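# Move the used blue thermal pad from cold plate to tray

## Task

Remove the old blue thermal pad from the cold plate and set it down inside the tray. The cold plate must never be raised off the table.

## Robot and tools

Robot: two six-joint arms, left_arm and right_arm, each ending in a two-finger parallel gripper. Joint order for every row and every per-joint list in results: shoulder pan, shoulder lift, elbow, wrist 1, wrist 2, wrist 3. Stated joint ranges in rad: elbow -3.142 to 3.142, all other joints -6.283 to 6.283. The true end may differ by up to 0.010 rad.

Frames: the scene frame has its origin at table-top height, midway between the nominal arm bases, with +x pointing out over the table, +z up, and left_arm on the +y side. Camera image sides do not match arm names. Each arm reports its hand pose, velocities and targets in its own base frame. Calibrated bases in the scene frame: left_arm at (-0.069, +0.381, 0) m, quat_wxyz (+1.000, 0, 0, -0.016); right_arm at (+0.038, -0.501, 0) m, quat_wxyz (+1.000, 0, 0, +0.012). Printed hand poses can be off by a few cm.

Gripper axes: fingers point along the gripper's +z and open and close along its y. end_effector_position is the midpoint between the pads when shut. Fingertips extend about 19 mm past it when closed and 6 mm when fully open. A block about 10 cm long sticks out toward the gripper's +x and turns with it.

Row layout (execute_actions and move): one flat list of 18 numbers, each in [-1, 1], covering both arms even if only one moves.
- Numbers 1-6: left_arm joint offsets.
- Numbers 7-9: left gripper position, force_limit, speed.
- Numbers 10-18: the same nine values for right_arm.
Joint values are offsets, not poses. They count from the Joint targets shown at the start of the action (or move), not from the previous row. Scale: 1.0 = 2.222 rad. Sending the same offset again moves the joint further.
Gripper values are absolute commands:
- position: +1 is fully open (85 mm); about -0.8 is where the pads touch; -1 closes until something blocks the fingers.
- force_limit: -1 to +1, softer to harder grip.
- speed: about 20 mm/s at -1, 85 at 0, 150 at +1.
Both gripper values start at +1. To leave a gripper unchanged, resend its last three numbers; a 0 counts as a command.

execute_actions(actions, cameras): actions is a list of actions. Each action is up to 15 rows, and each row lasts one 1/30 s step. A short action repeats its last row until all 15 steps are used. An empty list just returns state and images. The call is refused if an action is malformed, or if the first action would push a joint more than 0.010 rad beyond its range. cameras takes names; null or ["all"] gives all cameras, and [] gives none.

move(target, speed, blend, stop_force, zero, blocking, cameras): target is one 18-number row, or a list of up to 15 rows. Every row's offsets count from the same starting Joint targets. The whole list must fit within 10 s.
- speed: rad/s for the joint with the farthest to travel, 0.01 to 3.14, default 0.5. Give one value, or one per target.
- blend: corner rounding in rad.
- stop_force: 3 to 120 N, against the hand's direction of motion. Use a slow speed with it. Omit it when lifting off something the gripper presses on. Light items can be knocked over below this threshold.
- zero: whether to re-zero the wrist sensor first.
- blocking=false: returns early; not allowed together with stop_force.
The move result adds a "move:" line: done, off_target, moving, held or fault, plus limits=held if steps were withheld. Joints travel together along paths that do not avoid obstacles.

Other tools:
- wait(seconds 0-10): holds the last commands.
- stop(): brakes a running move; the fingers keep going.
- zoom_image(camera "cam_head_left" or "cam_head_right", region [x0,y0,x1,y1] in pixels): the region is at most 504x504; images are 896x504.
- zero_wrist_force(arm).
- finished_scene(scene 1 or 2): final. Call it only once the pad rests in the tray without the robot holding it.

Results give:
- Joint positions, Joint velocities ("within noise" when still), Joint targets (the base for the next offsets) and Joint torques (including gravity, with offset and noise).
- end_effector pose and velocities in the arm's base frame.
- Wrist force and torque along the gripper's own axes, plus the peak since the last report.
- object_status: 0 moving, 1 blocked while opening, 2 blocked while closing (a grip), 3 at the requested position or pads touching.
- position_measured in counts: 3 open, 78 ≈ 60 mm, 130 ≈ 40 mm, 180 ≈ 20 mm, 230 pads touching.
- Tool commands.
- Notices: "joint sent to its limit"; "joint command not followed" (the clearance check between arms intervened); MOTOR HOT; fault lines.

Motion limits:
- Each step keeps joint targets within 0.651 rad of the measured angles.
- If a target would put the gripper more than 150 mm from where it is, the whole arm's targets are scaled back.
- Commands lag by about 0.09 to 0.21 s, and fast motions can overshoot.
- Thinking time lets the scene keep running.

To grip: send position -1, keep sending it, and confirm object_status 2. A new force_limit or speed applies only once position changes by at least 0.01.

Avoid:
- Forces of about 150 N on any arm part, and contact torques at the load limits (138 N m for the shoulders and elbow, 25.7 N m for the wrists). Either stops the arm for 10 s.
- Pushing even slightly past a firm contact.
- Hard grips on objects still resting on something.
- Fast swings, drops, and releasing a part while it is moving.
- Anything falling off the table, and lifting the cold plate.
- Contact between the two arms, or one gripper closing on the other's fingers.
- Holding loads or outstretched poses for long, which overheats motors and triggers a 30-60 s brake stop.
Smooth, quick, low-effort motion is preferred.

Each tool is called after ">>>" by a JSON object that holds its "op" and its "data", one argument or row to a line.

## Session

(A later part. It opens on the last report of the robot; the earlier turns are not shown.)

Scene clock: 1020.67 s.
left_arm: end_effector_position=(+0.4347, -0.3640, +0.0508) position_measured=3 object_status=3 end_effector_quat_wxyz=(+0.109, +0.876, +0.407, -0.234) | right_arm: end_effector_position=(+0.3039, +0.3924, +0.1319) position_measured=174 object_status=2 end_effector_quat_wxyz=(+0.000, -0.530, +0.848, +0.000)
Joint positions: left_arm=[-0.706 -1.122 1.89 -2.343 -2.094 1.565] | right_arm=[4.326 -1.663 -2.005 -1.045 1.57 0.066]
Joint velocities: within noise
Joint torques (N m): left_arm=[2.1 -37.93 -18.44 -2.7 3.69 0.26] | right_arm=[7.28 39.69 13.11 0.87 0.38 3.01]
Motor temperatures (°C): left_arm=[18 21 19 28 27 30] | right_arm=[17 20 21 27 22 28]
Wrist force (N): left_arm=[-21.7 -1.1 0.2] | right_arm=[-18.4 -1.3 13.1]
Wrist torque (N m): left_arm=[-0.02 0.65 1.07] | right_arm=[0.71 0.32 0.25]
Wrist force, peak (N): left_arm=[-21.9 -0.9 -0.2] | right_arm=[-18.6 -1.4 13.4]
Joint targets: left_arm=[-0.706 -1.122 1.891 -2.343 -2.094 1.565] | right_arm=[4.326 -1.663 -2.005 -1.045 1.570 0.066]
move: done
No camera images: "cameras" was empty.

>>> {"op": "move", "data": {
  "target": [0,0,0,0,0,0,1,-1,0,0.0119,-0.0032,0.0036,-0.0002,0,0.0799,-1,-0.5,-1],
  "speed": 0.06,
  "stop_force": 25
}}

>>> {"op": "zoom_image", "data": {
  "camera": "cam_head_left",
  "region": [462, 150, 514, 202]
}}

>>> {"op": "zoom_image", "data": {
  "camera": "cam_head_right",
  "region": [462, 150, 514, 202]
}}

Scene clock: 1031.70 s.
left_arm: end_effector_position=(+0.4347, -0.3640, +0.0508) position_measured=3 object_status=3 end_effector_quat_wxyz=(+0.109, +0.876, +0.407, -0.234) | right_arm: end_effector_position=(+0.2945, +0.4033, +0.1320) position_measured=174 object_status=2 end_effector_quat_wxyz=(+0.000, -0.465, +0.885, +0.000)
Joint positions: left_arm=[-0.706 -1.122 1.891 -2.343 -2.094 1.565] | right_arm=[4.352 -1.67 -1.997 -1.045 1.57 0.244]
Joint velocities: within noise
Joint torques (N m): left_arm=[-2.89 -38.67 -20.57 -4.23 -4.4 -0.01] | right_arm=[6.44 14.39 35.43 1.22 0.23 2.86]
Motor temperatures (°C): left_arm=[18 21 19 28 27 30] | right_arm=[17 20 21 27 22 28]
Wrist force (N): left_arm=[6.1 -1.3 0.3] | right_arm=[4.4 4.9 -0.4]
Wrist torque (N m): left_arm=[0.01 -0.27 -0.14] | right_arm=[0.80 0.16 0.09]
Wrist force, peak (N): left_arm=[-21.9 -1.1 0.0] | right_arm=[-18.7 -1.5 13.5]
Joint targets: left_arm=[-0.706 -1.122 1.891 -2.343 -2.094 1.565] | right_arm=[4.352 -1.670 -1.997 -1.045 1.570 0.244]
move: done

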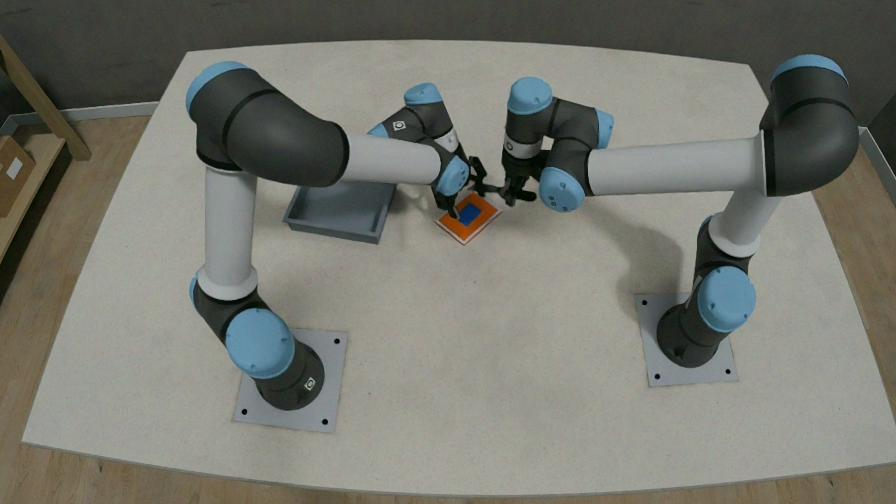

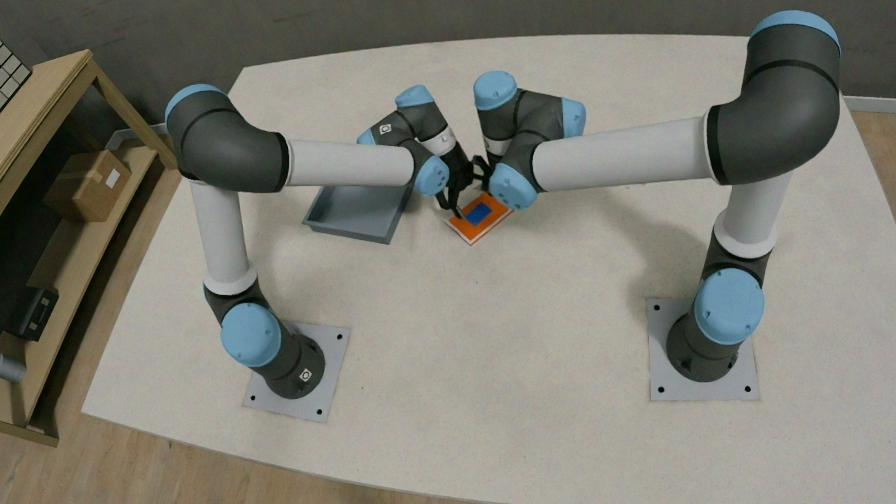

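Scaled by 9.692 from the camera's 896x504 image, which has a finer 1280x720 frame.

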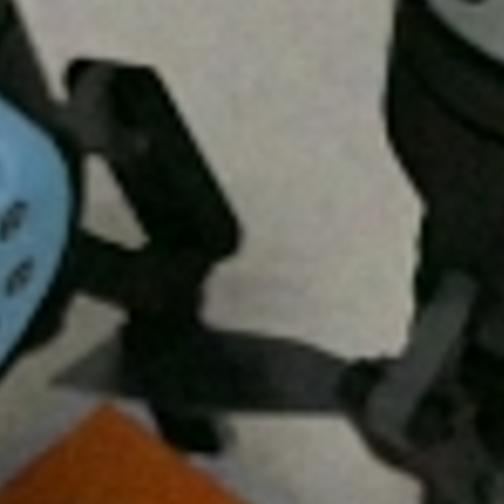

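Scaled by 9.692 from the camera's 896x504 image, which has a finer 1280x720 frame.

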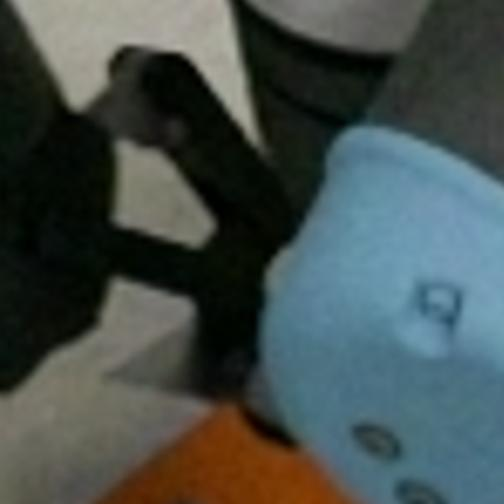

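>>> {"op": "move", "data": {
  "target": [0,0,0,0,0,0,1,-1,0,0.0108,0,0,0,0,0.0108,-1,-0.5,-1],
  "speed": 0.03,
  "stop_force": 22,
  "cameras": ["cam_head_left"]
}}

>>> {"op": "zoom_image", "data": {
  "camera": "cam_head_left",
  "region": [462, 150, 514, 202]
}}

Scene clock: 1036.80 s.
left_arm: end_effector_position=(+0.4347, -0.3640, +0.0508) position_measured=3 object_status=3 end_effector_quat_wxyz=(+0.109, +0.876, +0.407, -0.234) | right_arm: end_effector_position=(+0.2849, +0.4102, +0.1319) position_measured=174 object_status=2 end_effector_quat_wxyz=(+0.000, -0.465, +0.886, +0.000)
Joint positions: left_arm=[-0.706 -1.122 1.891 -2.343 -2.094 1.565] | right_arm=[4.376 -1.67 -1.997 -1.045 1.57 0.268]
Joint velocities: within noise
Joint torques (N m): left_arm=[15.87 -39.68 -24.25 -5.32 7.19 -0.23] | right_arm=[7.41 23.19 29.9 2.14 9.9 -0.85]
Motor temperatures (°C): left_arm=[18 21 19 28 27 30] | right_arm=[17 20 21 27 22 28]
Wrist force (N): left_arm=[-27.0 -19.4 1.7] | right_arm=[-21.6 -17.3 14.8]
Wrist torque (N m): left_arm=[-0.57 0.88 1.33] | right_arm=[1.46 0.33 1.66]
Wrist force, peak (N): left_arm=[-27.3 -19.7 1.2] | right_arm=[-21.8 -17.5 14.7]
Joint targets: left_arm=[-0.706 -1.122 1.891 -2.343 -2.094 1.565] | right_arm=[4.376 -1.670 -1.997 -1.045 1.570 0.268]
move: contact (right_arm)
Images, in order (width x height): cam_head_left 896x504.

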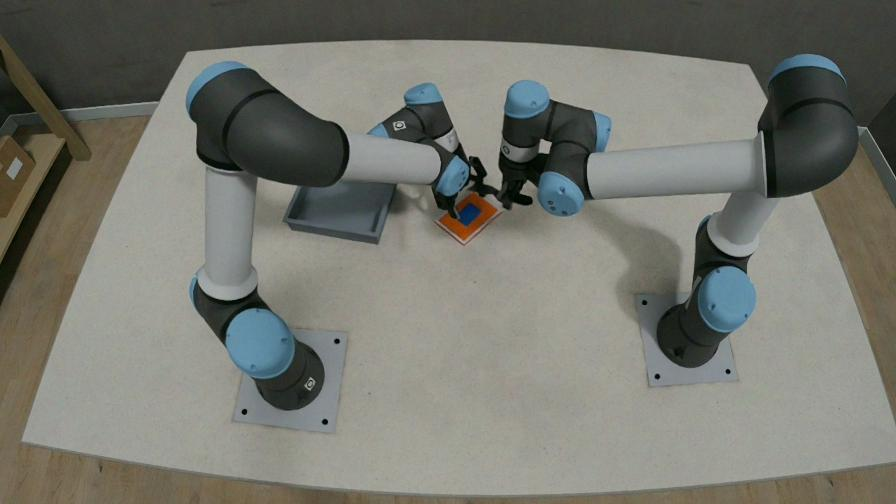

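Scaled by 9.692 from the camera's 896x504 image, which has a finer 1280x720 frame.

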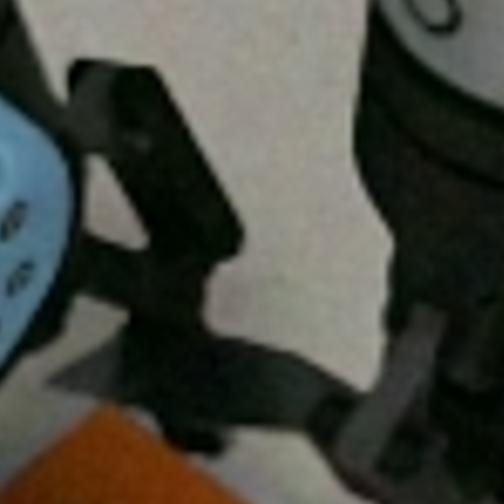

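>>> {"op": "move", "data": {
  "target": [0,0,0,0,0,0,1,-1,0,-0.0108,0,0,0,0,-0.0108,-1,-0.5,-1],
  "speed": 0.03,
  "cameras": []
}}

>>> {"op": "move", "data": {
  "target": [0,0,0,0,0,0,0.7,-1,-1,0,0,0,0,0,0,-1,-0.5,-1],
  "cameras": []
}}

>>> {"op": "zoom_image", "data": {
  "camera": "cam_head_left",
  "region": [462, 150, 514, 202]
}}

Scene clock: 1044.97 s.
left_arm: end_effector_position=(+0.4348, -0.3639, +0.0507) position_measured=3 object_status=3 end_effector_quat_wxyz=(+0.109, +0.876, +0.407, -0.234) | right_arm: end_effector_position=(+0.2945, +0.4034, +0.1319) position_measured=174 object_status=2 end_effector_quat_wxyz=(+0.000, -0.465, +0.886, +0.000)
Joint positions: left_arm=[-0.706 -1.122 1.891 -2.343 -2.094 1.565] | right_arm=[4.352 -1.67 -1.997 -1.045 1.57 0.244]
Joint velocities: within noise
Joint torques (N m): left_arm=[-3.73 -39.35 -23.65 -4.58 -5.49 -0.37] | right_arm=[-7.61 23.32 28.84 2.14 -2.68 -2.7]
Motor temperatures (°C): left_arm=[18 21 19 28 27 30] | right_arm=[17 20 21 27 22 28]
Wrist force (N): left_arm=[12.1 1.7 0.6] | right_arm=[8.9 8.4 -3.9]
Wrist torque (N m): left_arm=[0.14 -0.40 -0.74] | right_arm=[0.81 0.11 0.10]
Wrist force, peak (N): left_arm=[-27.2 -19.9 1.7] | right_arm=[-21.9 -17.4 14.8]
Joint targets: left_arm=[-0.706 -1.122 1.891 -2.343 -2.094 1.565] | right_arm=[4.352 -1.670 -1.997 -1.045 1.570 0.244]
move: done
No camera images: "cameras" was empty.

Scene clock: 1045.97 s.
left_arm: end_effector_position=(+0.4347, -0.3640, +0.0508) position_measured=40 object_status=0 end_effector_quat_wxyz=(+0.109, +0.876, +0.407, -0.234) | right_arm: end_effector_position=(+0.2947, +0.4032, +0.1319) position_measured=174 object_status=2 end_effector_quat_wxyz=(+0.000, -0.465, +0.886, +0.000)
Joint positions: left_arm=[-0.706 -1.122 1.891 -2.343 -2.094 1.565] | right_arm=[4.352 -1.67 -1.997 -1.045 1.57 0.244]
Joint velocities: within noise
Joint torques (N m): left_arm=[-15.73 -40.32 -23.34 -4.6 -3.36 -0.46] | right_arm=[-7.87 23.65 29.15 1.75 -2.71 -2.45]
Motor temperatures (°C): left_arm=[18 21 19 28 27 30] | right_arm=[17 20 21 27 22 28]
Wrist force (N): left_arm=[4.9 2.6 0.4] | right_arm=[2.7 8.7 0.0]
Wrist torque (N m): left_arm=[0.11 -0.27 -0.36] | right_arm=[0.69 0.09 -0.09]
Wrist force, peak (N): left_arm=[12.3 1.4 0.5] | right_arm=[9.0 8.3 -4.0]
Joint targets: left_arm=[-0.706 -1.122 1.891 -2.343 -2.094 1.565] | right_arm=[4.352 -1.670 -1.997 -1.045 1.570 0.244]
move: done
No camera images: "cameras" was empty.

Scaled by 9.692 from the camera's 896x504 image, which has a finer 1280x720 frame.

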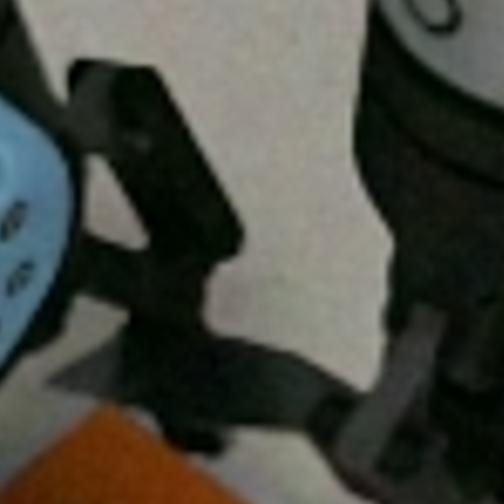

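>>> {"op": "wait", "data": {
  "seconds": 0.1
}}

>>> {"op": "zoom_image", "data": {
  "camera": "cam_head_left",
  "region": [462, 150, 514, 202]
}}

>>> {"op": "zoom_image", "data": {
  "camera": "cam_head_right",
  "region": [462, 150, 514, 202]
}}

Scene clock: 1049.13 s.
left_arm: end_effector_position=(+0.4347, -0.3640, +0.0508) position_measured=40 object_status=3 end_effector_quat_wxyz=(+0.109, +0.876, +0.407, -0.234) | right_arm: end_effector_position=(+0.2947, +0.4032, +0.1319) position_measured=174 object_status=2 end_effector_quat_wxyz=(+0.000, -0.465, +0.886, +0.000)
Joint positions: left_arm=[-0.706 -1.122 1.891 -2.343 -2.094 1.565] | right_arm=[4.352 -1.67 -1.997 -1.045 1.57 0.244]
Joint velocities: within noise
Joint torques (N m): left_arm=[-16.35 -42.68 -21.81 -3.98 0.13 -0.59] | right_arm=[-7.76 24.5 29.34 2.17 0.3 -2.31]
Motor temperatures (°C): left_arm=[18 21 19 28 27 30] | right_arm=[17 20 21 27 22 28]
Wrist force (N): left_arm=[5.4 2.5 0.2] | right_arm=[2.5 9.2 -0.5]
Wrist torque (N m): left_arm=[0.10 -0.33 -0.37] | right_arm=[0.76 0.16 -0.09]
Wrist force, peak (N): left_arm=[5.6 2.6 0.2] | right_arm=[2.7 9.5 -0.5]
Joint targets: left_arm=[-0.706 -1.122 1.891 -2.343 -2.094 1.565] | right_arm=[4.352 -1.670 -1.997 -1.045 1.570 0.244]
Tool commands: left_gripper/position=+0.7 left_gripper/force_limit=-1.0 left_gripper/speed=-1.0 right_gripper/position=-1.0 right_gripper/force_limit=-0.5 right_gripper/speed=-1.0
wait: 0.10 s; at rest from the start

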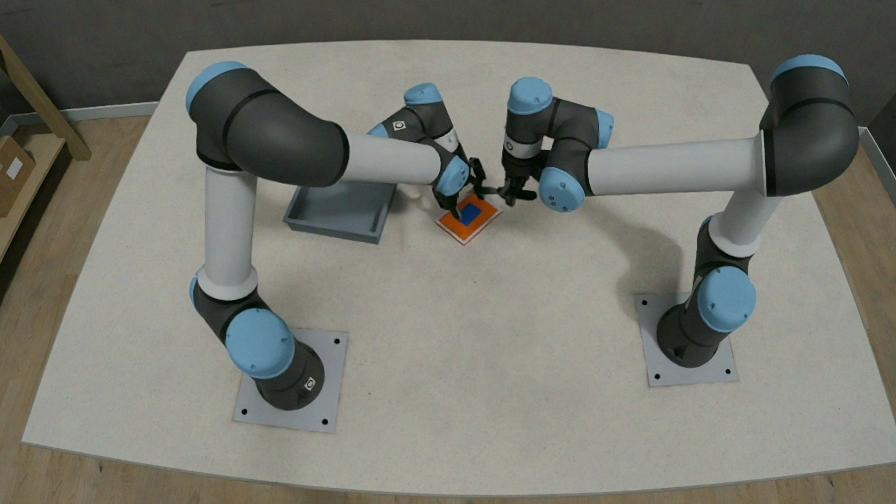

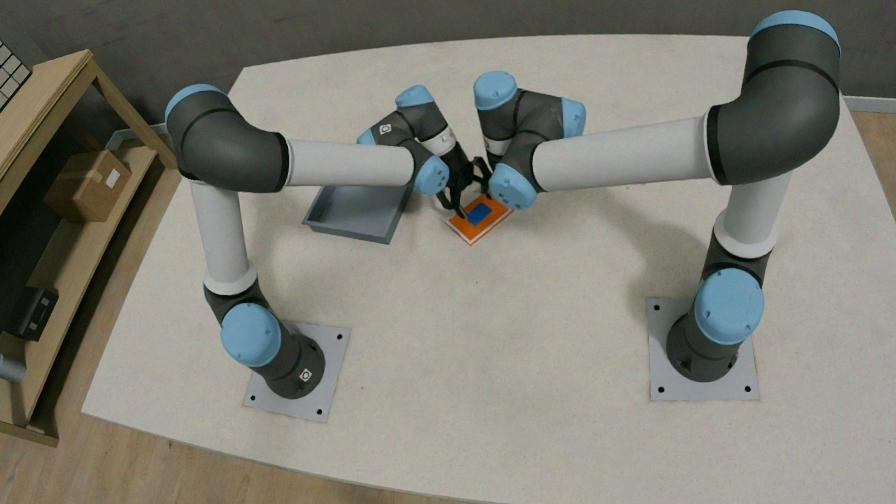

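Scaled by 9.692 from the camera's 896x504 image, which has a finer 1280x720 frame.

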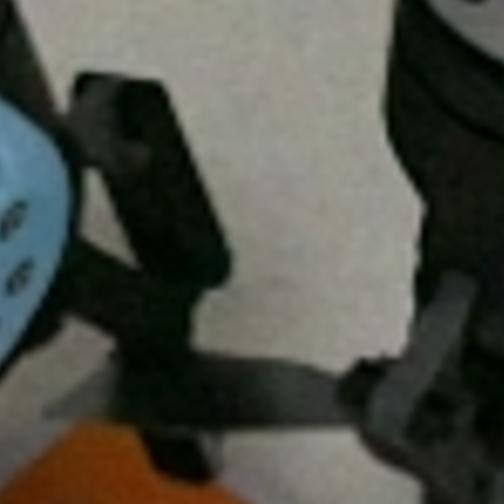

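Scaled by 9.692 from the camera's 896x504 image, which has a finer 1280x720 frame.

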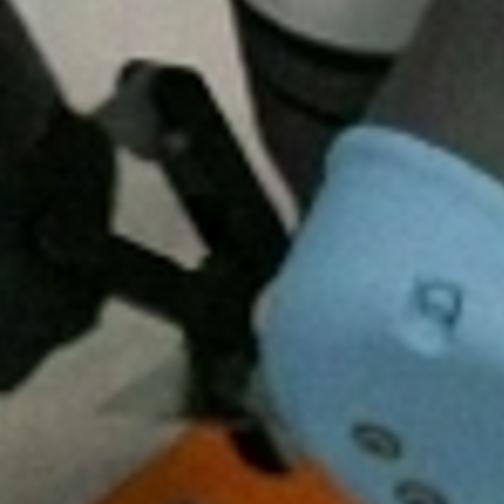

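>>> {"op": "move", "data": {
  "target": [0,0,0,0,0,0,0.7,-1,-1,-0.0007,-0.0062,0.0070,-0.0008,0,-0.0007,-1,-0.5,-1],
  "speed": 0.01,
  "stop_force": 45,
  "cameras": ["cam_head_left"]
}}

>>> {"op": "zoom_image", "data": {
  "camera": "cam_head_left",
  "region": [462, 150, 514, 202]
}}

Scene clock: 1061.77 s.
left_arm: end_effector_position=(+0.4347, -0.3640, +0.0507) position_measured=40 object_status=3 end_effector_quat_wxyz=(+0.109, +0.876, +0.407, -0.234) | right_arm: end_effector_position=(+0.2975, +0.4085, +0.1319) position_measured=176 object_status=2 end_effector_quat_wxyz=(+0.000, -0.465, +0.886, +0.000)
Joint positions: left_arm=[-0.706 -1.122 1.891 -2.343 -2.094 1.565] | right_arm=[4.35 -1.684 -1.981 -1.047 1.57 0.242]
Joint velocities: within noise
Joint torques (N m): left_arm=[-15.98 -57.04 -26.35 -5.74 -11.44 1.37] | right_arm=[-8.07 7.45 39.82 7.58 -3.38 -2.99]
Motor temperatures (°C): left_arm=[18 21 19 28 27 30] | right_arm=[17 20 21 27 22 28]
Wrist force (N): left_arm=[41.9 -0.4 1.0] | right_arm=[33.9 10.7 -19.1]
Wrist torque (N m): left_arm=[0.03 -1.46 -1.74] | right_arm=[0.90 0.00 0.18]
Wrist force, peak (N): left_arm=[44.7 -0.7 1.3] | right_arm=[36.2 11.2 -20.7]
Joint targets: left_arm=[-0.706 -1.122 1.891 -2.343 -2.094 1.565] | right_arm=[4.350 -1.684 -1.981 -1.047 1.570 0.242]
move: done
Images, in order (width x height): cam_head_left 896x504.

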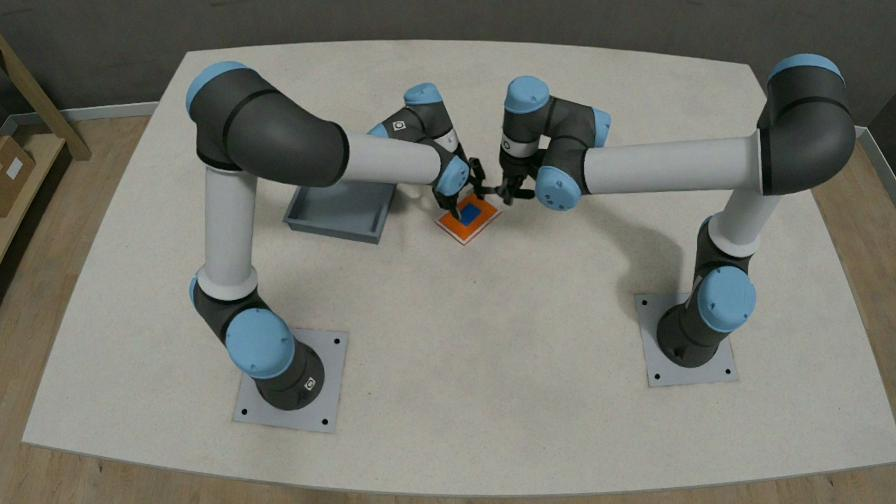

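Scaled by 9.692 from the camera's 896x504 image, which has a finer 1280x720 frame.

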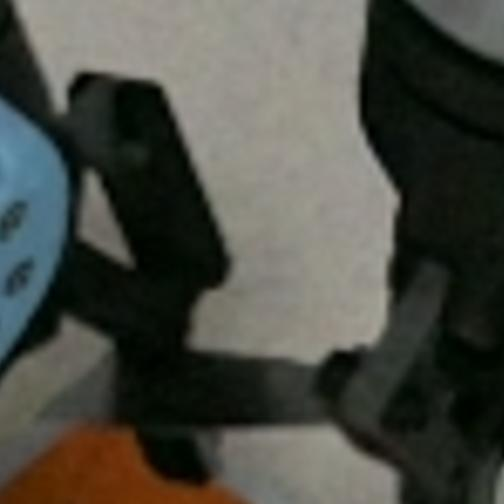

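>>> {"op": "move", "data": {
  "target": [0,0,0,0,0,0,0.7,-1,-1,0.0003,0.0025,-0.0029,0.0003,0,0.0003,-1,-0.5,-1],
  "speed": 0.02,
  "cameras": []
}}

Scene clock: 1072.47 s.
left_arm: end_effector_position=(+0.4347, -0.3640, +0.0509) position_measured=40 object_status=3 end_effector_quat_wxyz=(+0.110, +0.876, +0.407, -0.234) | right_arm: end_effector_position=(+0.2965, +0.4065, +0.1319) position_measured=176 object_status=2 end_effector_quat_wxyz=(+0.000, -0.465, +0.886, +0.000)
Joint positions: left_arm=[-0.706 -1.122 1.89 -2.343 -2.094 1.565] | right_arm=[4.351 -1.679 -1.987 -1.046 1.57 0.243]
Joint velocities: within noise
Joint torques (N m): left_arm=[-15.2 -50.25 -25.79 -5.28 -4.33 1.92] | right_arm=[6.44 32.31 17.83 6.3 -2.27 2.88]
Motor temperatures (°C): left_arm=[18 21 19 28 27 30] | right_arm=[17 20 21 27 22 28]
Wrist force (N): left_arm=[4.5 -0.3 0.0] | right_arm=[2.9 6.1 -0.1]
Wrist torque (N m): left_arm=[-0.01 -0.32 -0.24] | right_arm=[0.82 0.09 0.12]
Wrist force, peak (N): left_arm=[42.4 -0.4 1.0] | right_arm=[34.4 10.9 -19.5]
Joint targets: left_arm=[-0.706 -1.122 1.891 -2.343 -2.094 1.565] | right_arm=[4.351 -1.678 -1.987 -1.046 1.570 0.243]
move: done
No camera images: "cameras" was empty.

>>> {"op": "move", "data": {
  "target": [0,0,0,0,0,0,0.7,-1,-1,0,0,0,0,0,0,0.2,-0.5,-1]
}}

>>> {"op": "zoom_image", "data": {
  "camera": "cam_head_left",
  "region": [450, 120, 570, 210]
}}

Scene clock: 1077.27 s.
left_arm: end_effector_position=(+0.4347, -0.3640, +0.0507) position_measured=40 object_status=3 end_effector_quat_wxyz=(+0.109, +0.876, +0.407, -0.234) | right_arm: end_effector_position=(+0.2963, +0.4063, +0.1319) position_measured=104 object_status=0 end_effector_quat_wxyz=(+0.000, -0.465, +0.886, +0.000)
Joint positions: left_arm=[-0.706 -1.122 1.891 -2.343 -2.094 1.565] | right_arm=[4.351 -1.678 -1.987 -1.046 1.57 0.243]
Joint velocities: within noise
Joint torques (N m): left_arm=[-10.47 -38.47 -14.65 -1.43 0.64 -1.39] | right_arm=[5.23 30.66 21.04 0.76 2.07 2.88]
Motor temperatures (°C): left_arm=[18 21 19 28 27 30] | right_arm=[17 20 21 27 22 28]
Wrist force (N): left_arm=[0.3 -0.6 0.9] | right_arm=[-0.4 5.4 1.0]
Wrist torque (N m): left_arm=[-0.01 -0.08 -0.04] | right_arm=[0.81 0.00 0.15]
Wrist force, peak (N): left_arm=[4.0 -0.3 -0.1] | right_arm=[2.3 6.3 0.5]
Joint targets: left_arm=[-0.706 -1.122 1.891 -2.343 -2.094 1.565] | right_arm=[4.351 -1.678 -1.987 -1.046 1.570 0.243]
move: done

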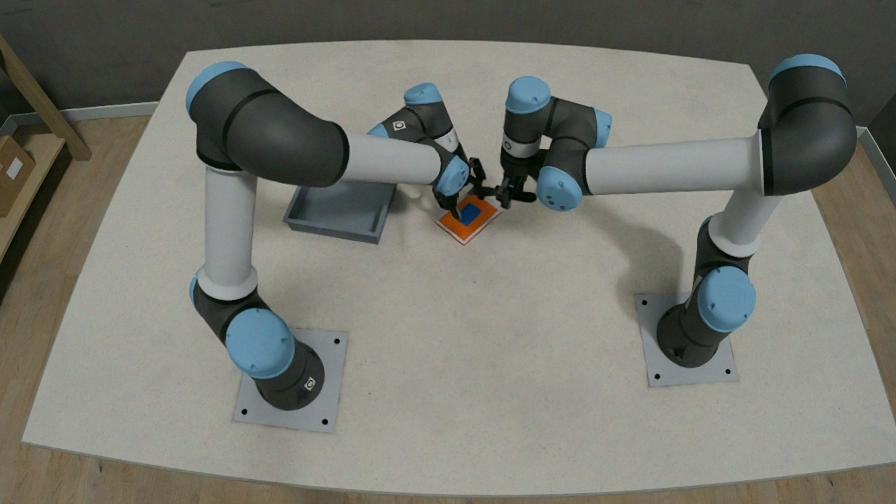

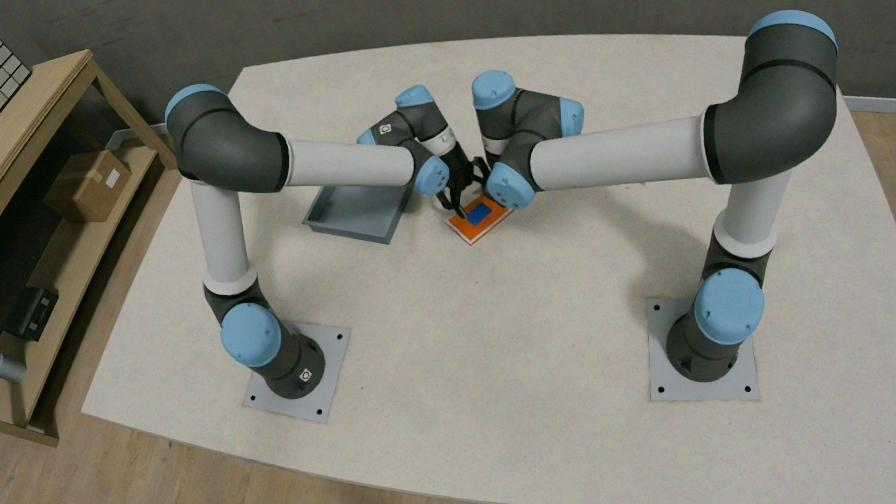

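Scaled by 4.200 from the camera's 896x504 image, which has a finer 1280x720 frame.

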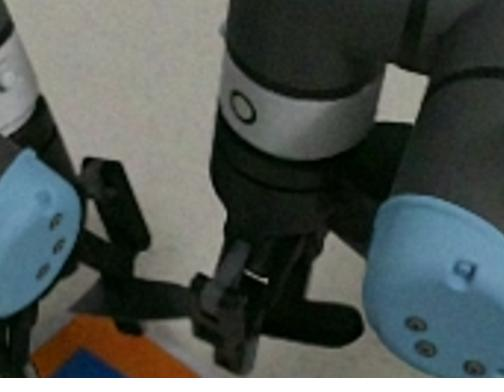

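>>> {"op": "move", "data": {
  "target": [
    [0,0,0,0,0,0,0.7,-1,-1,0,0.0171,0.0195,-0.0366,0,0,0.4,-0.5,-1],
    [0,0,0,0,0,0,0.7,-1,-1,0,0.0389,0.0680,-0.1075,0,0,0.4,-0.5,-1]
  ],
  "speed": 0.15
}}

>>> {"op": "zoom_image", "data": {
  "camera": "cam_head_left",
  "region": [450, 120, 570, 210]
}}

>>> {"op": "zoom_image", "data": {
  "camera": "cam_head_right",
  "region": [450, 140, 550, 215]
}}

Scene clock: 1086.30 s.
left_arm: end_effector_position=(+0.4347, -0.3640, +0.0508) position_measured=40 object_status=3 end_effector_quat_wxyz=(+0.109, +0.876, +0.407, -0.234) | right_arm: end_effector_position=(+0.2962, +0.4060, +0.2193) position_measured=78 object_status=3 end_effector_quat_wxyz=(+0.000, -0.465, +0.886, -0.001)
Joint positions: left_arm=[-0.706 -1.122 1.891 -2.343 -2.094 1.565] | right_arm=[4.351 -1.592 -1.837 -1.285 1.57 0.243]
Joint velocities: within noise
Joint torques (N m): left_arm=[1.04 -48.96 -22.94 -2.91 -2.68 -1.38] | right_arm=[2.81 32.47 37.84 -0.41 1.99 2.56]
Motor temperatures (°C): left_arm=[18 21 19 28 27 30] | right_arm=[17 20 21 27 22 28]
Wrist force (N): left_arm=[0.6 -0.7 1.0] | right_arm=[-0.5 5.2 1.0]
Wrist torque (N m): left_arm=[-0.03 -0.12 -0.04] | right_arm=[0.80 0.02 0.15]
Wrist force, peak (N): left_arm=[0.6 -0.6 1.1] | right_arm=[-0.7 5.6 1.6]
Joint targets: left_arm=[-0.706 -1.122 1.891 -2.343 -2.094 1.565] | right_arm=[4.351 -1.592 -1.836 -1.285 1.570 0.243]
move: done

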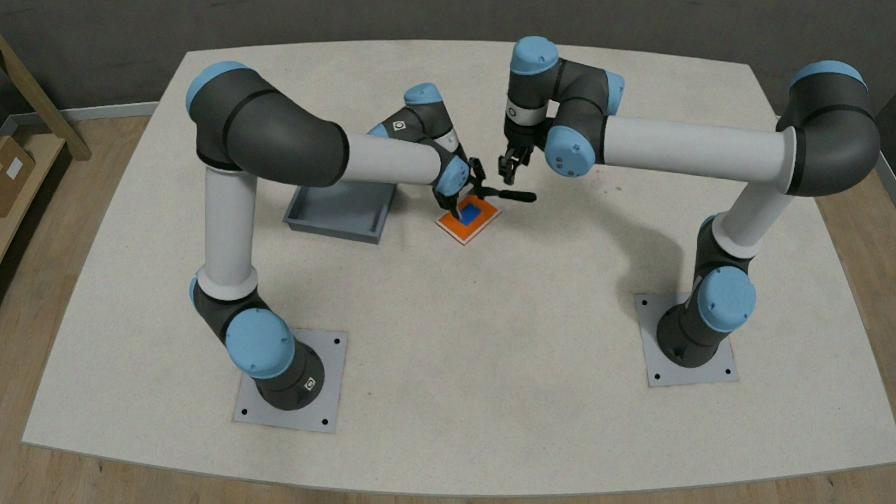

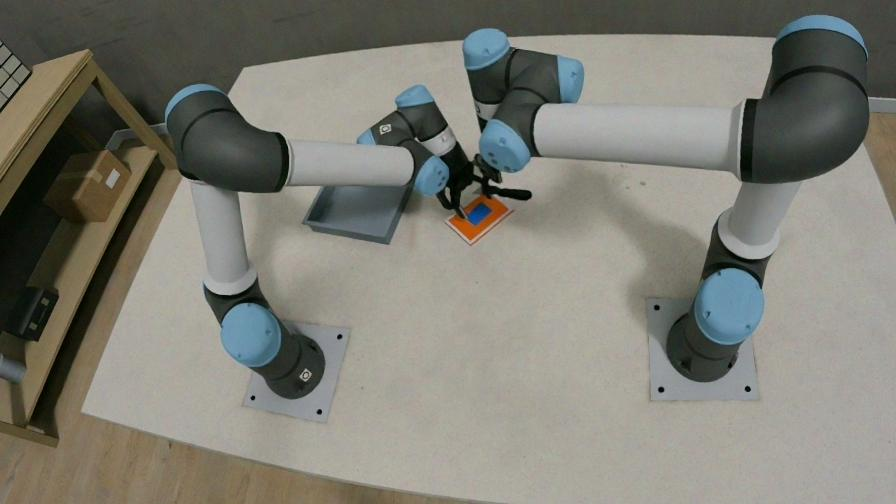

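Scaled by 4.200 from the camera's 896x504 image, which has a finer 1280x720 frame.

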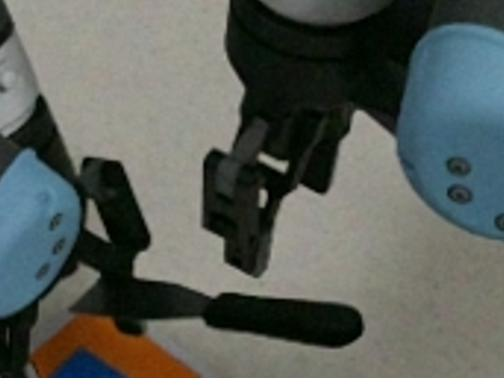

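Scaled by 5.040 from the camera's 896x504 image, which has a finer 1280x720 frame.

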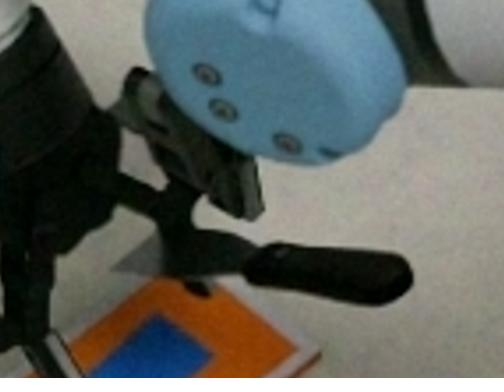

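>>> {"op": "move", "data": {
  "target": [
    [0,-0.0663,-0.0449,0.1111,0,0,0.7,-1,-1,0,0,0,0,0,0,0.4,-0.5,-1],
    [0.495,-0.0663,-0.0449,0.1111,0,0,0.7,-1,-1,0,0,0,0,0,0,0.4,-0.5,-1]
  ],
  "speed": [0.15,0.35],
  "blend": [0.05,0]
}}

>>> {"op": "zoom_image", "data": {
  "camera": "cam_head_left",
  "region": [190, 120, 330, 240]
}}

>>> {"op": "zoom_image", "data": {
  "camera": "cam_head_left",
  "region": [420, 170, 530, 260]
}}

Scene clock: 1101.23 s.
left_arm: end_effector_position=(+0.5216, +0.2220, +0.1509) position_measured=40 object_status=3 end_effector_quat_wxyz=(+0.216, +0.534, +0.805, -0.142) | right_arm: end_effector_position=(+0.2962, +0.4060, +0.2195) position_measured=78 object_status=3 end_effector_quat_wxyz=(+0.000, -0.465, +0.886, -0.001)
Joint positions: left_arm=[0.394 -1.27 1.791 -2.096 -2.094 1.565] | right_arm=[4.351 -1.592 -1.836 -1.285 1.57 0.243]
Joint velocities: within noise
Joint torques (N m): left_arm=[14.33 -45.89 -23.35 -0.88 -3.38 -1.56] | right_arm=[-0.42 31.4 22.23 1.1 2.06 2.19]
Motor temperatures (°C): left_arm=[18 21 19 28 27 30] | right_arm=[17 20 21 27 22 28]
Wrist force (N): left_arm=[0.6 -0.4 0.6] | right_arm=[-0.8 5.3 1.2]
Wrist torque (N m): left_arm=[0.02 -0.12 -0.04] | right_arm=[0.82 0.06 0.14]
Wrist force, peak (N): left_arm=[2.2 -0.6 -0.2] | right_arm=[-0.6 5.6 1.4]
Joint targets: left_arm=[0.394 -1.270 1.791 -2.096 -2.094 1.565] | right_arm=[4.351 -1.592 -1.836 -1.285 1.570 0.243]
move: done

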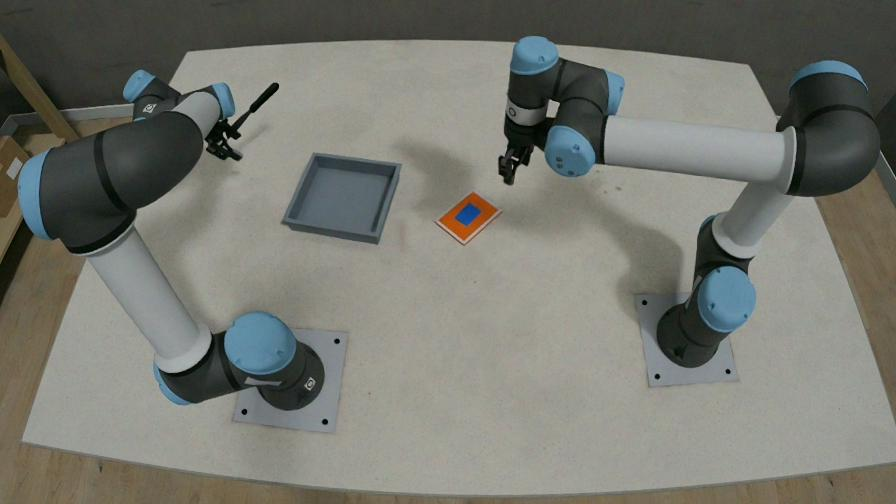

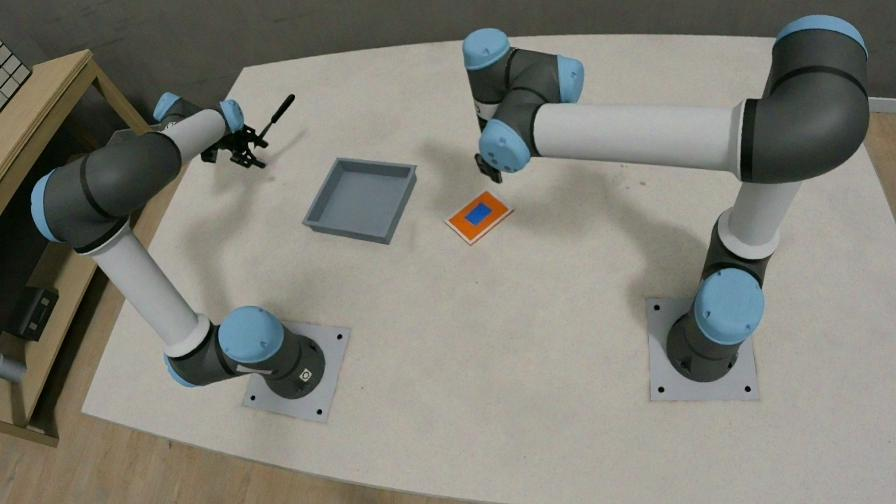

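Scaled by 3.600 from the camera's 896x504 image, which has a finer 1280x720 frame.

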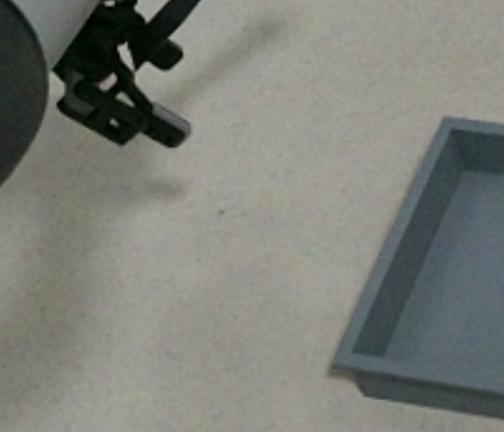

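Scaled by 4.582 from the camera's 896x504 image, which has a finer 1280x720 frame.

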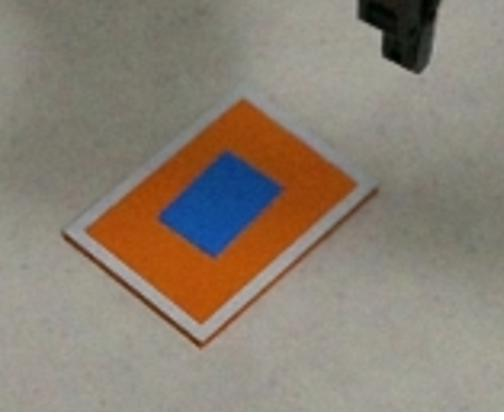

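>>> {"op": "zoom_image", "data": {
  "camera": "cam_head_left",
  "region": [200, 75, 284, 165]
}}

>>> {"op": "zoom_image", "data": {
  "camera": "cam_head_right",
  "region": [215, 85, 300, 170]
}}

Scaled by 5.600 from the camera's 896x504 image, which has a finer 1280x720 frame.

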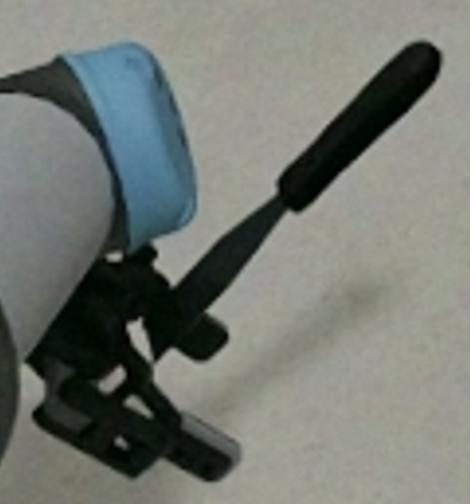

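Scaled by 5.929 from the camera's 896x504 image, which has a finer 1280x720 frame.

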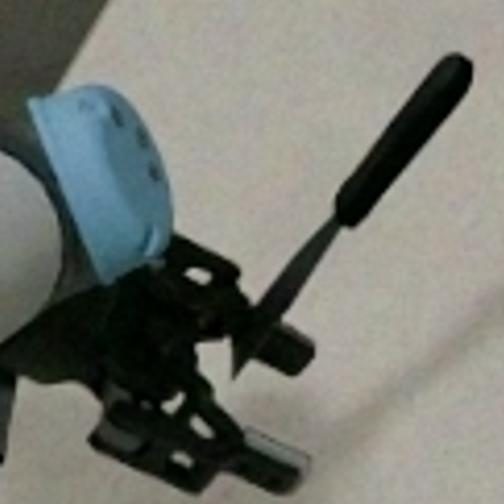

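>>> {"op": "move", "data": {
  "target": [0,0,0,0,0,0,0.7,-1,-1,0.0016,-0.1660,0.0144,0.1518,0.0004,-0.6366,0.28,-1,-1],
  "speed": 0.4
}}

>>> {"op": "zoom_image", "data": {
  "camera": "cam_head_left",
  "region": [420, 150, 530, 250]
}}

>>> {"op": "zoom_image", "data": {
  "camera": "cam_head_right",
  "region": [420, 150, 530, 250]
}}

Scene clock: 1119.97 s.
left_arm: end_effector_position=(+0.5215, +0.2222, +0.1509) position_measured=40 object_status=3 end_effector_quat_wxyz=(+0.216, +0.534, +0.805, -0.142) | right_arm: end_effector_position=(+0.3278, +0.4960, +0.0697) position_measured=94 object_status=3 end_effector_quat_wxyz=(+0.000, +0.929, -0.370, +0.000)
Joint positions: left_arm=[0.394 -1.27 1.791 -2.096 -2.094 1.565] | right_arm=[4.354 -1.96 -1.804 -0.948 1.571 -1.171]
Joint velocities: within noise
Joint torques (N m): left_arm=[10.85 -31.54 -20.01 -2.62 -3.13 -1.02] | right_arm=[6.23 28.49 31.44 5.41 2.14 -2.81]
Motor temperatures (°C): left_arm=[18 21 19 28 27 30] | right_arm=[17 20 21 27 22 28]
Wrist force (N): left_arm=[0.5 -0.4 0.9] | right_arm=[-0.5 5.2 1.2]
Wrist torque (N m): left_arm=[0.02 -0.10 -0.04] | right_arm=[0.80 0.01 0.13]
Wrist force, peak (N): left_arm=[0.7 -0.2 1.2] | right_arm=[-0.8 5.7 1.4]
Joint targets: left_arm=[0.394 -1.270 1.791 -2.096 -2.094 1.565] | right_arm=[4.354 -1.961 -1.804 -0.948 1.571 -1.172]
move: done

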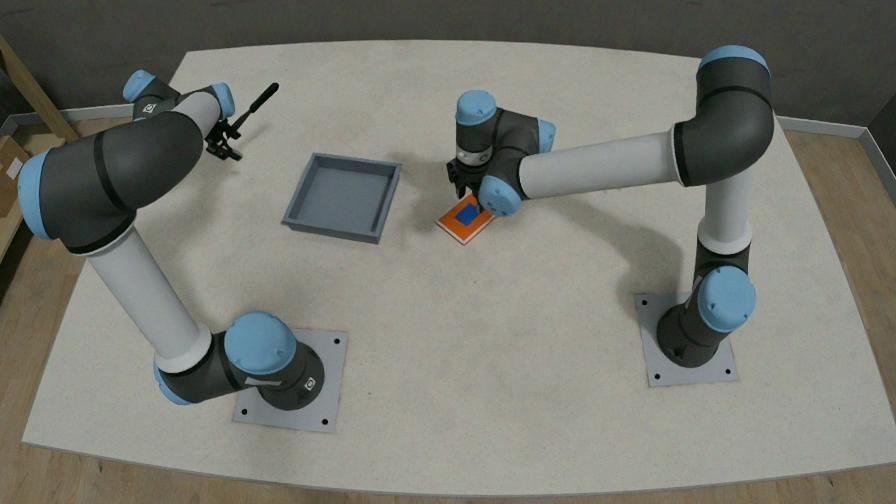

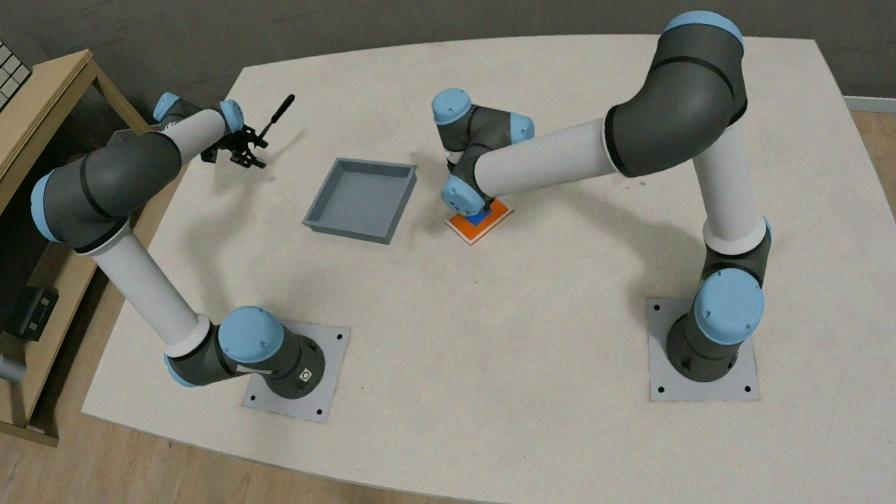

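Scaled by 4.582 from the camera's 896x504 image, which has a finer 1280x720 frame.

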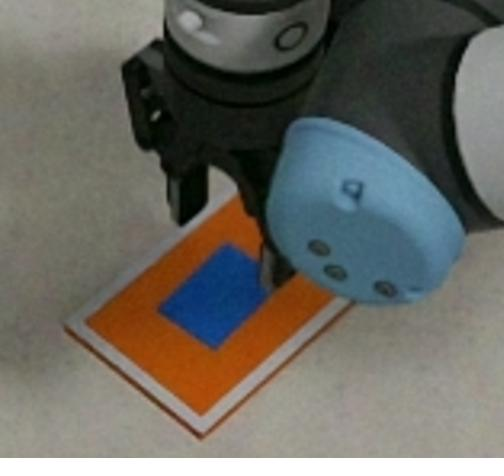

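Scaled by 4.582 from the camera's 896x504 image, which has a finer 1280x720 frame.

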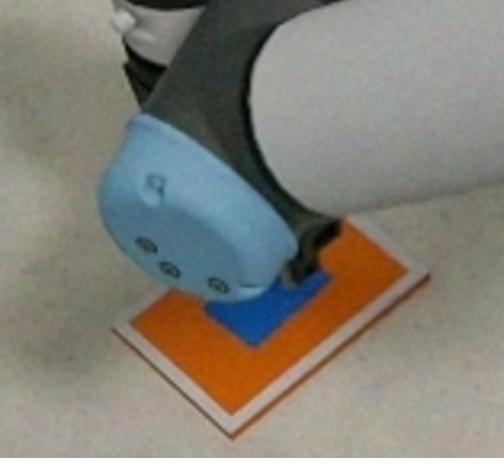

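>>> {"op": "move", "data": {
  "target": [
    [0,0,0,0,0,0,0.7,-1,-1,0,-0.0241,-0.0136,0.0379,0,0,0.28,-1,-1],
    [0,0,0,0,0,0,0.7,-1,-1,0,-0.0344,-0.0194,0.0541,0,0,0.28,-1,-1]
  ],
  "speed": [0.08,0.02],
  "stop_force": 4
}}

>>> {"op": "zoom_image", "data": {
  "camera": "cam_head_left",
  "region": [430, 170, 520, 250]
}}

>>> {"op": "zoom_image", "data": {
  "camera": "cam_head_right",
  "region": [430, 170, 520, 250]
}}

Scene clock: 1131.27 s.
left_arm: end_effector_position=(+0.5215, +0.2222, +0.1509) position_measured=40 object_status=3 end_effector_quat_wxyz=(+0.216, +0.534, +0.805, -0.142) | right_arm: end_effector_position=(+0.3279, +0.4963, +0.0223) position_measured=94 object_status=3 end_effector_quat_wxyz=(+0.000, +0.929, -0.370, +0.000)
Joint positions: left_arm=[0.394 -1.27 1.791 -2.096 -2.094 1.565] | right_arm=[4.354 -2.033 -1.845 -0.834 1.571 -1.172]
Joint velocities: within noise
Joint torques (N m): left_arm=[10.88 -33.14 -19.67 -3.39 -3 -1.25] | right_arm=[3.72 42.75 29.74 0.21 1.86 -2.67]
Motor temperatures (°C): left_arm=[18 21 19 28 27 30] | right_arm=[17 20 21 27 22 28]
Wrist force (N): left_arm=[0.3 -0.5 0.8] | right_arm=[0.5 7.4 -4.6]
Wrist torque (N m): left_arm=[0.01 -0.07 -0.03] | right_arm=[0.95 0.04 0.16]
Wrist force, peak (N): left_arm=[0.7 -0.6 1.1] | right_arm=[2.5 11.7 -16.6]
Joint targets: left_arm=[0.394 -1.270 1.791 -2.096 -2.094 1.565] | right_arm=[4.354 -2.033 -1.845 -0.834 1.571 -1.172]
move: contact (right_arm); path passed 1 of 2 targets

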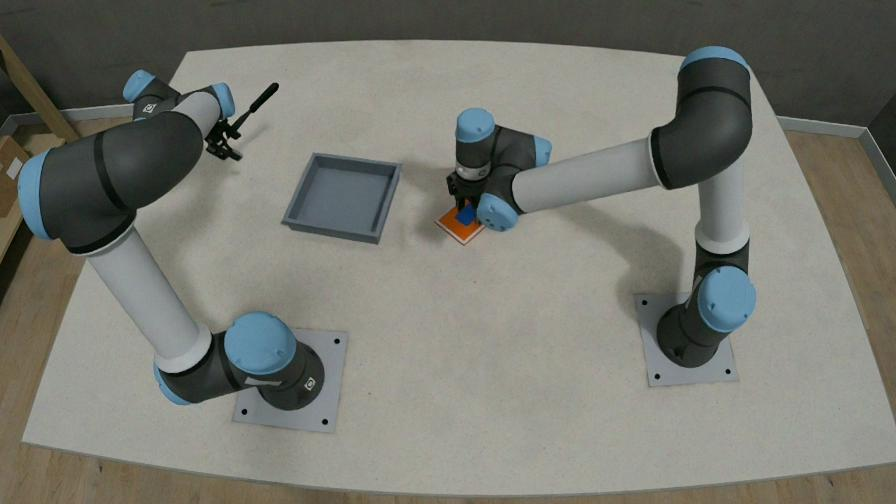

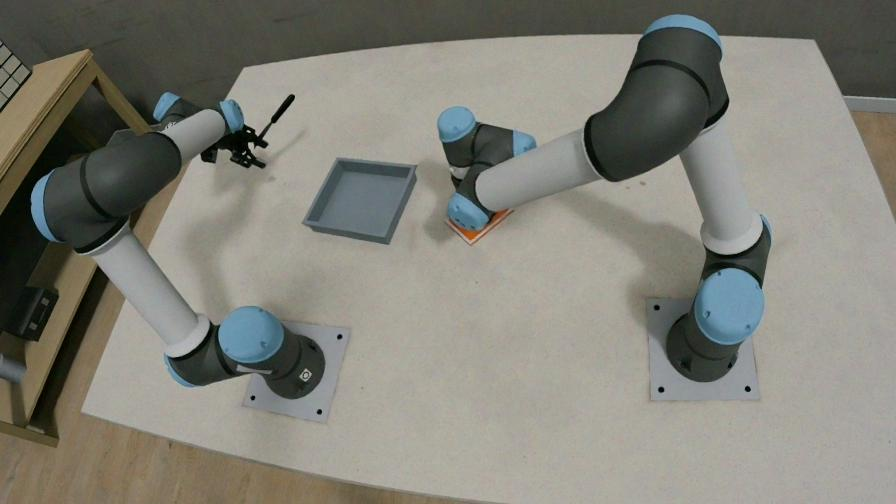

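Scaled by 5.600 from the camera's 896x504 image, which has a finer 1280x720 frame.

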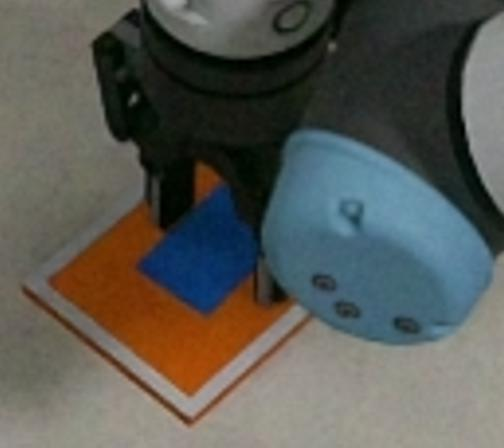

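Scaled by 5.600 from the camera's 896x504 image, which has a finer 1280x720 frame.

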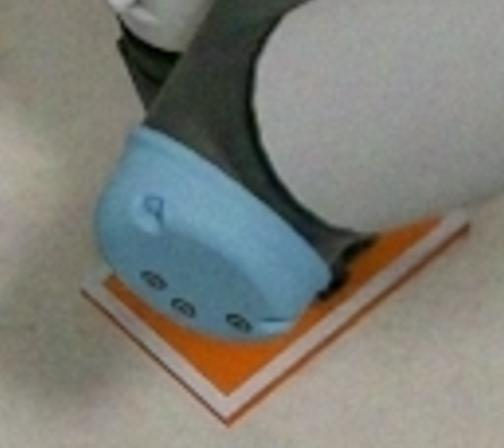

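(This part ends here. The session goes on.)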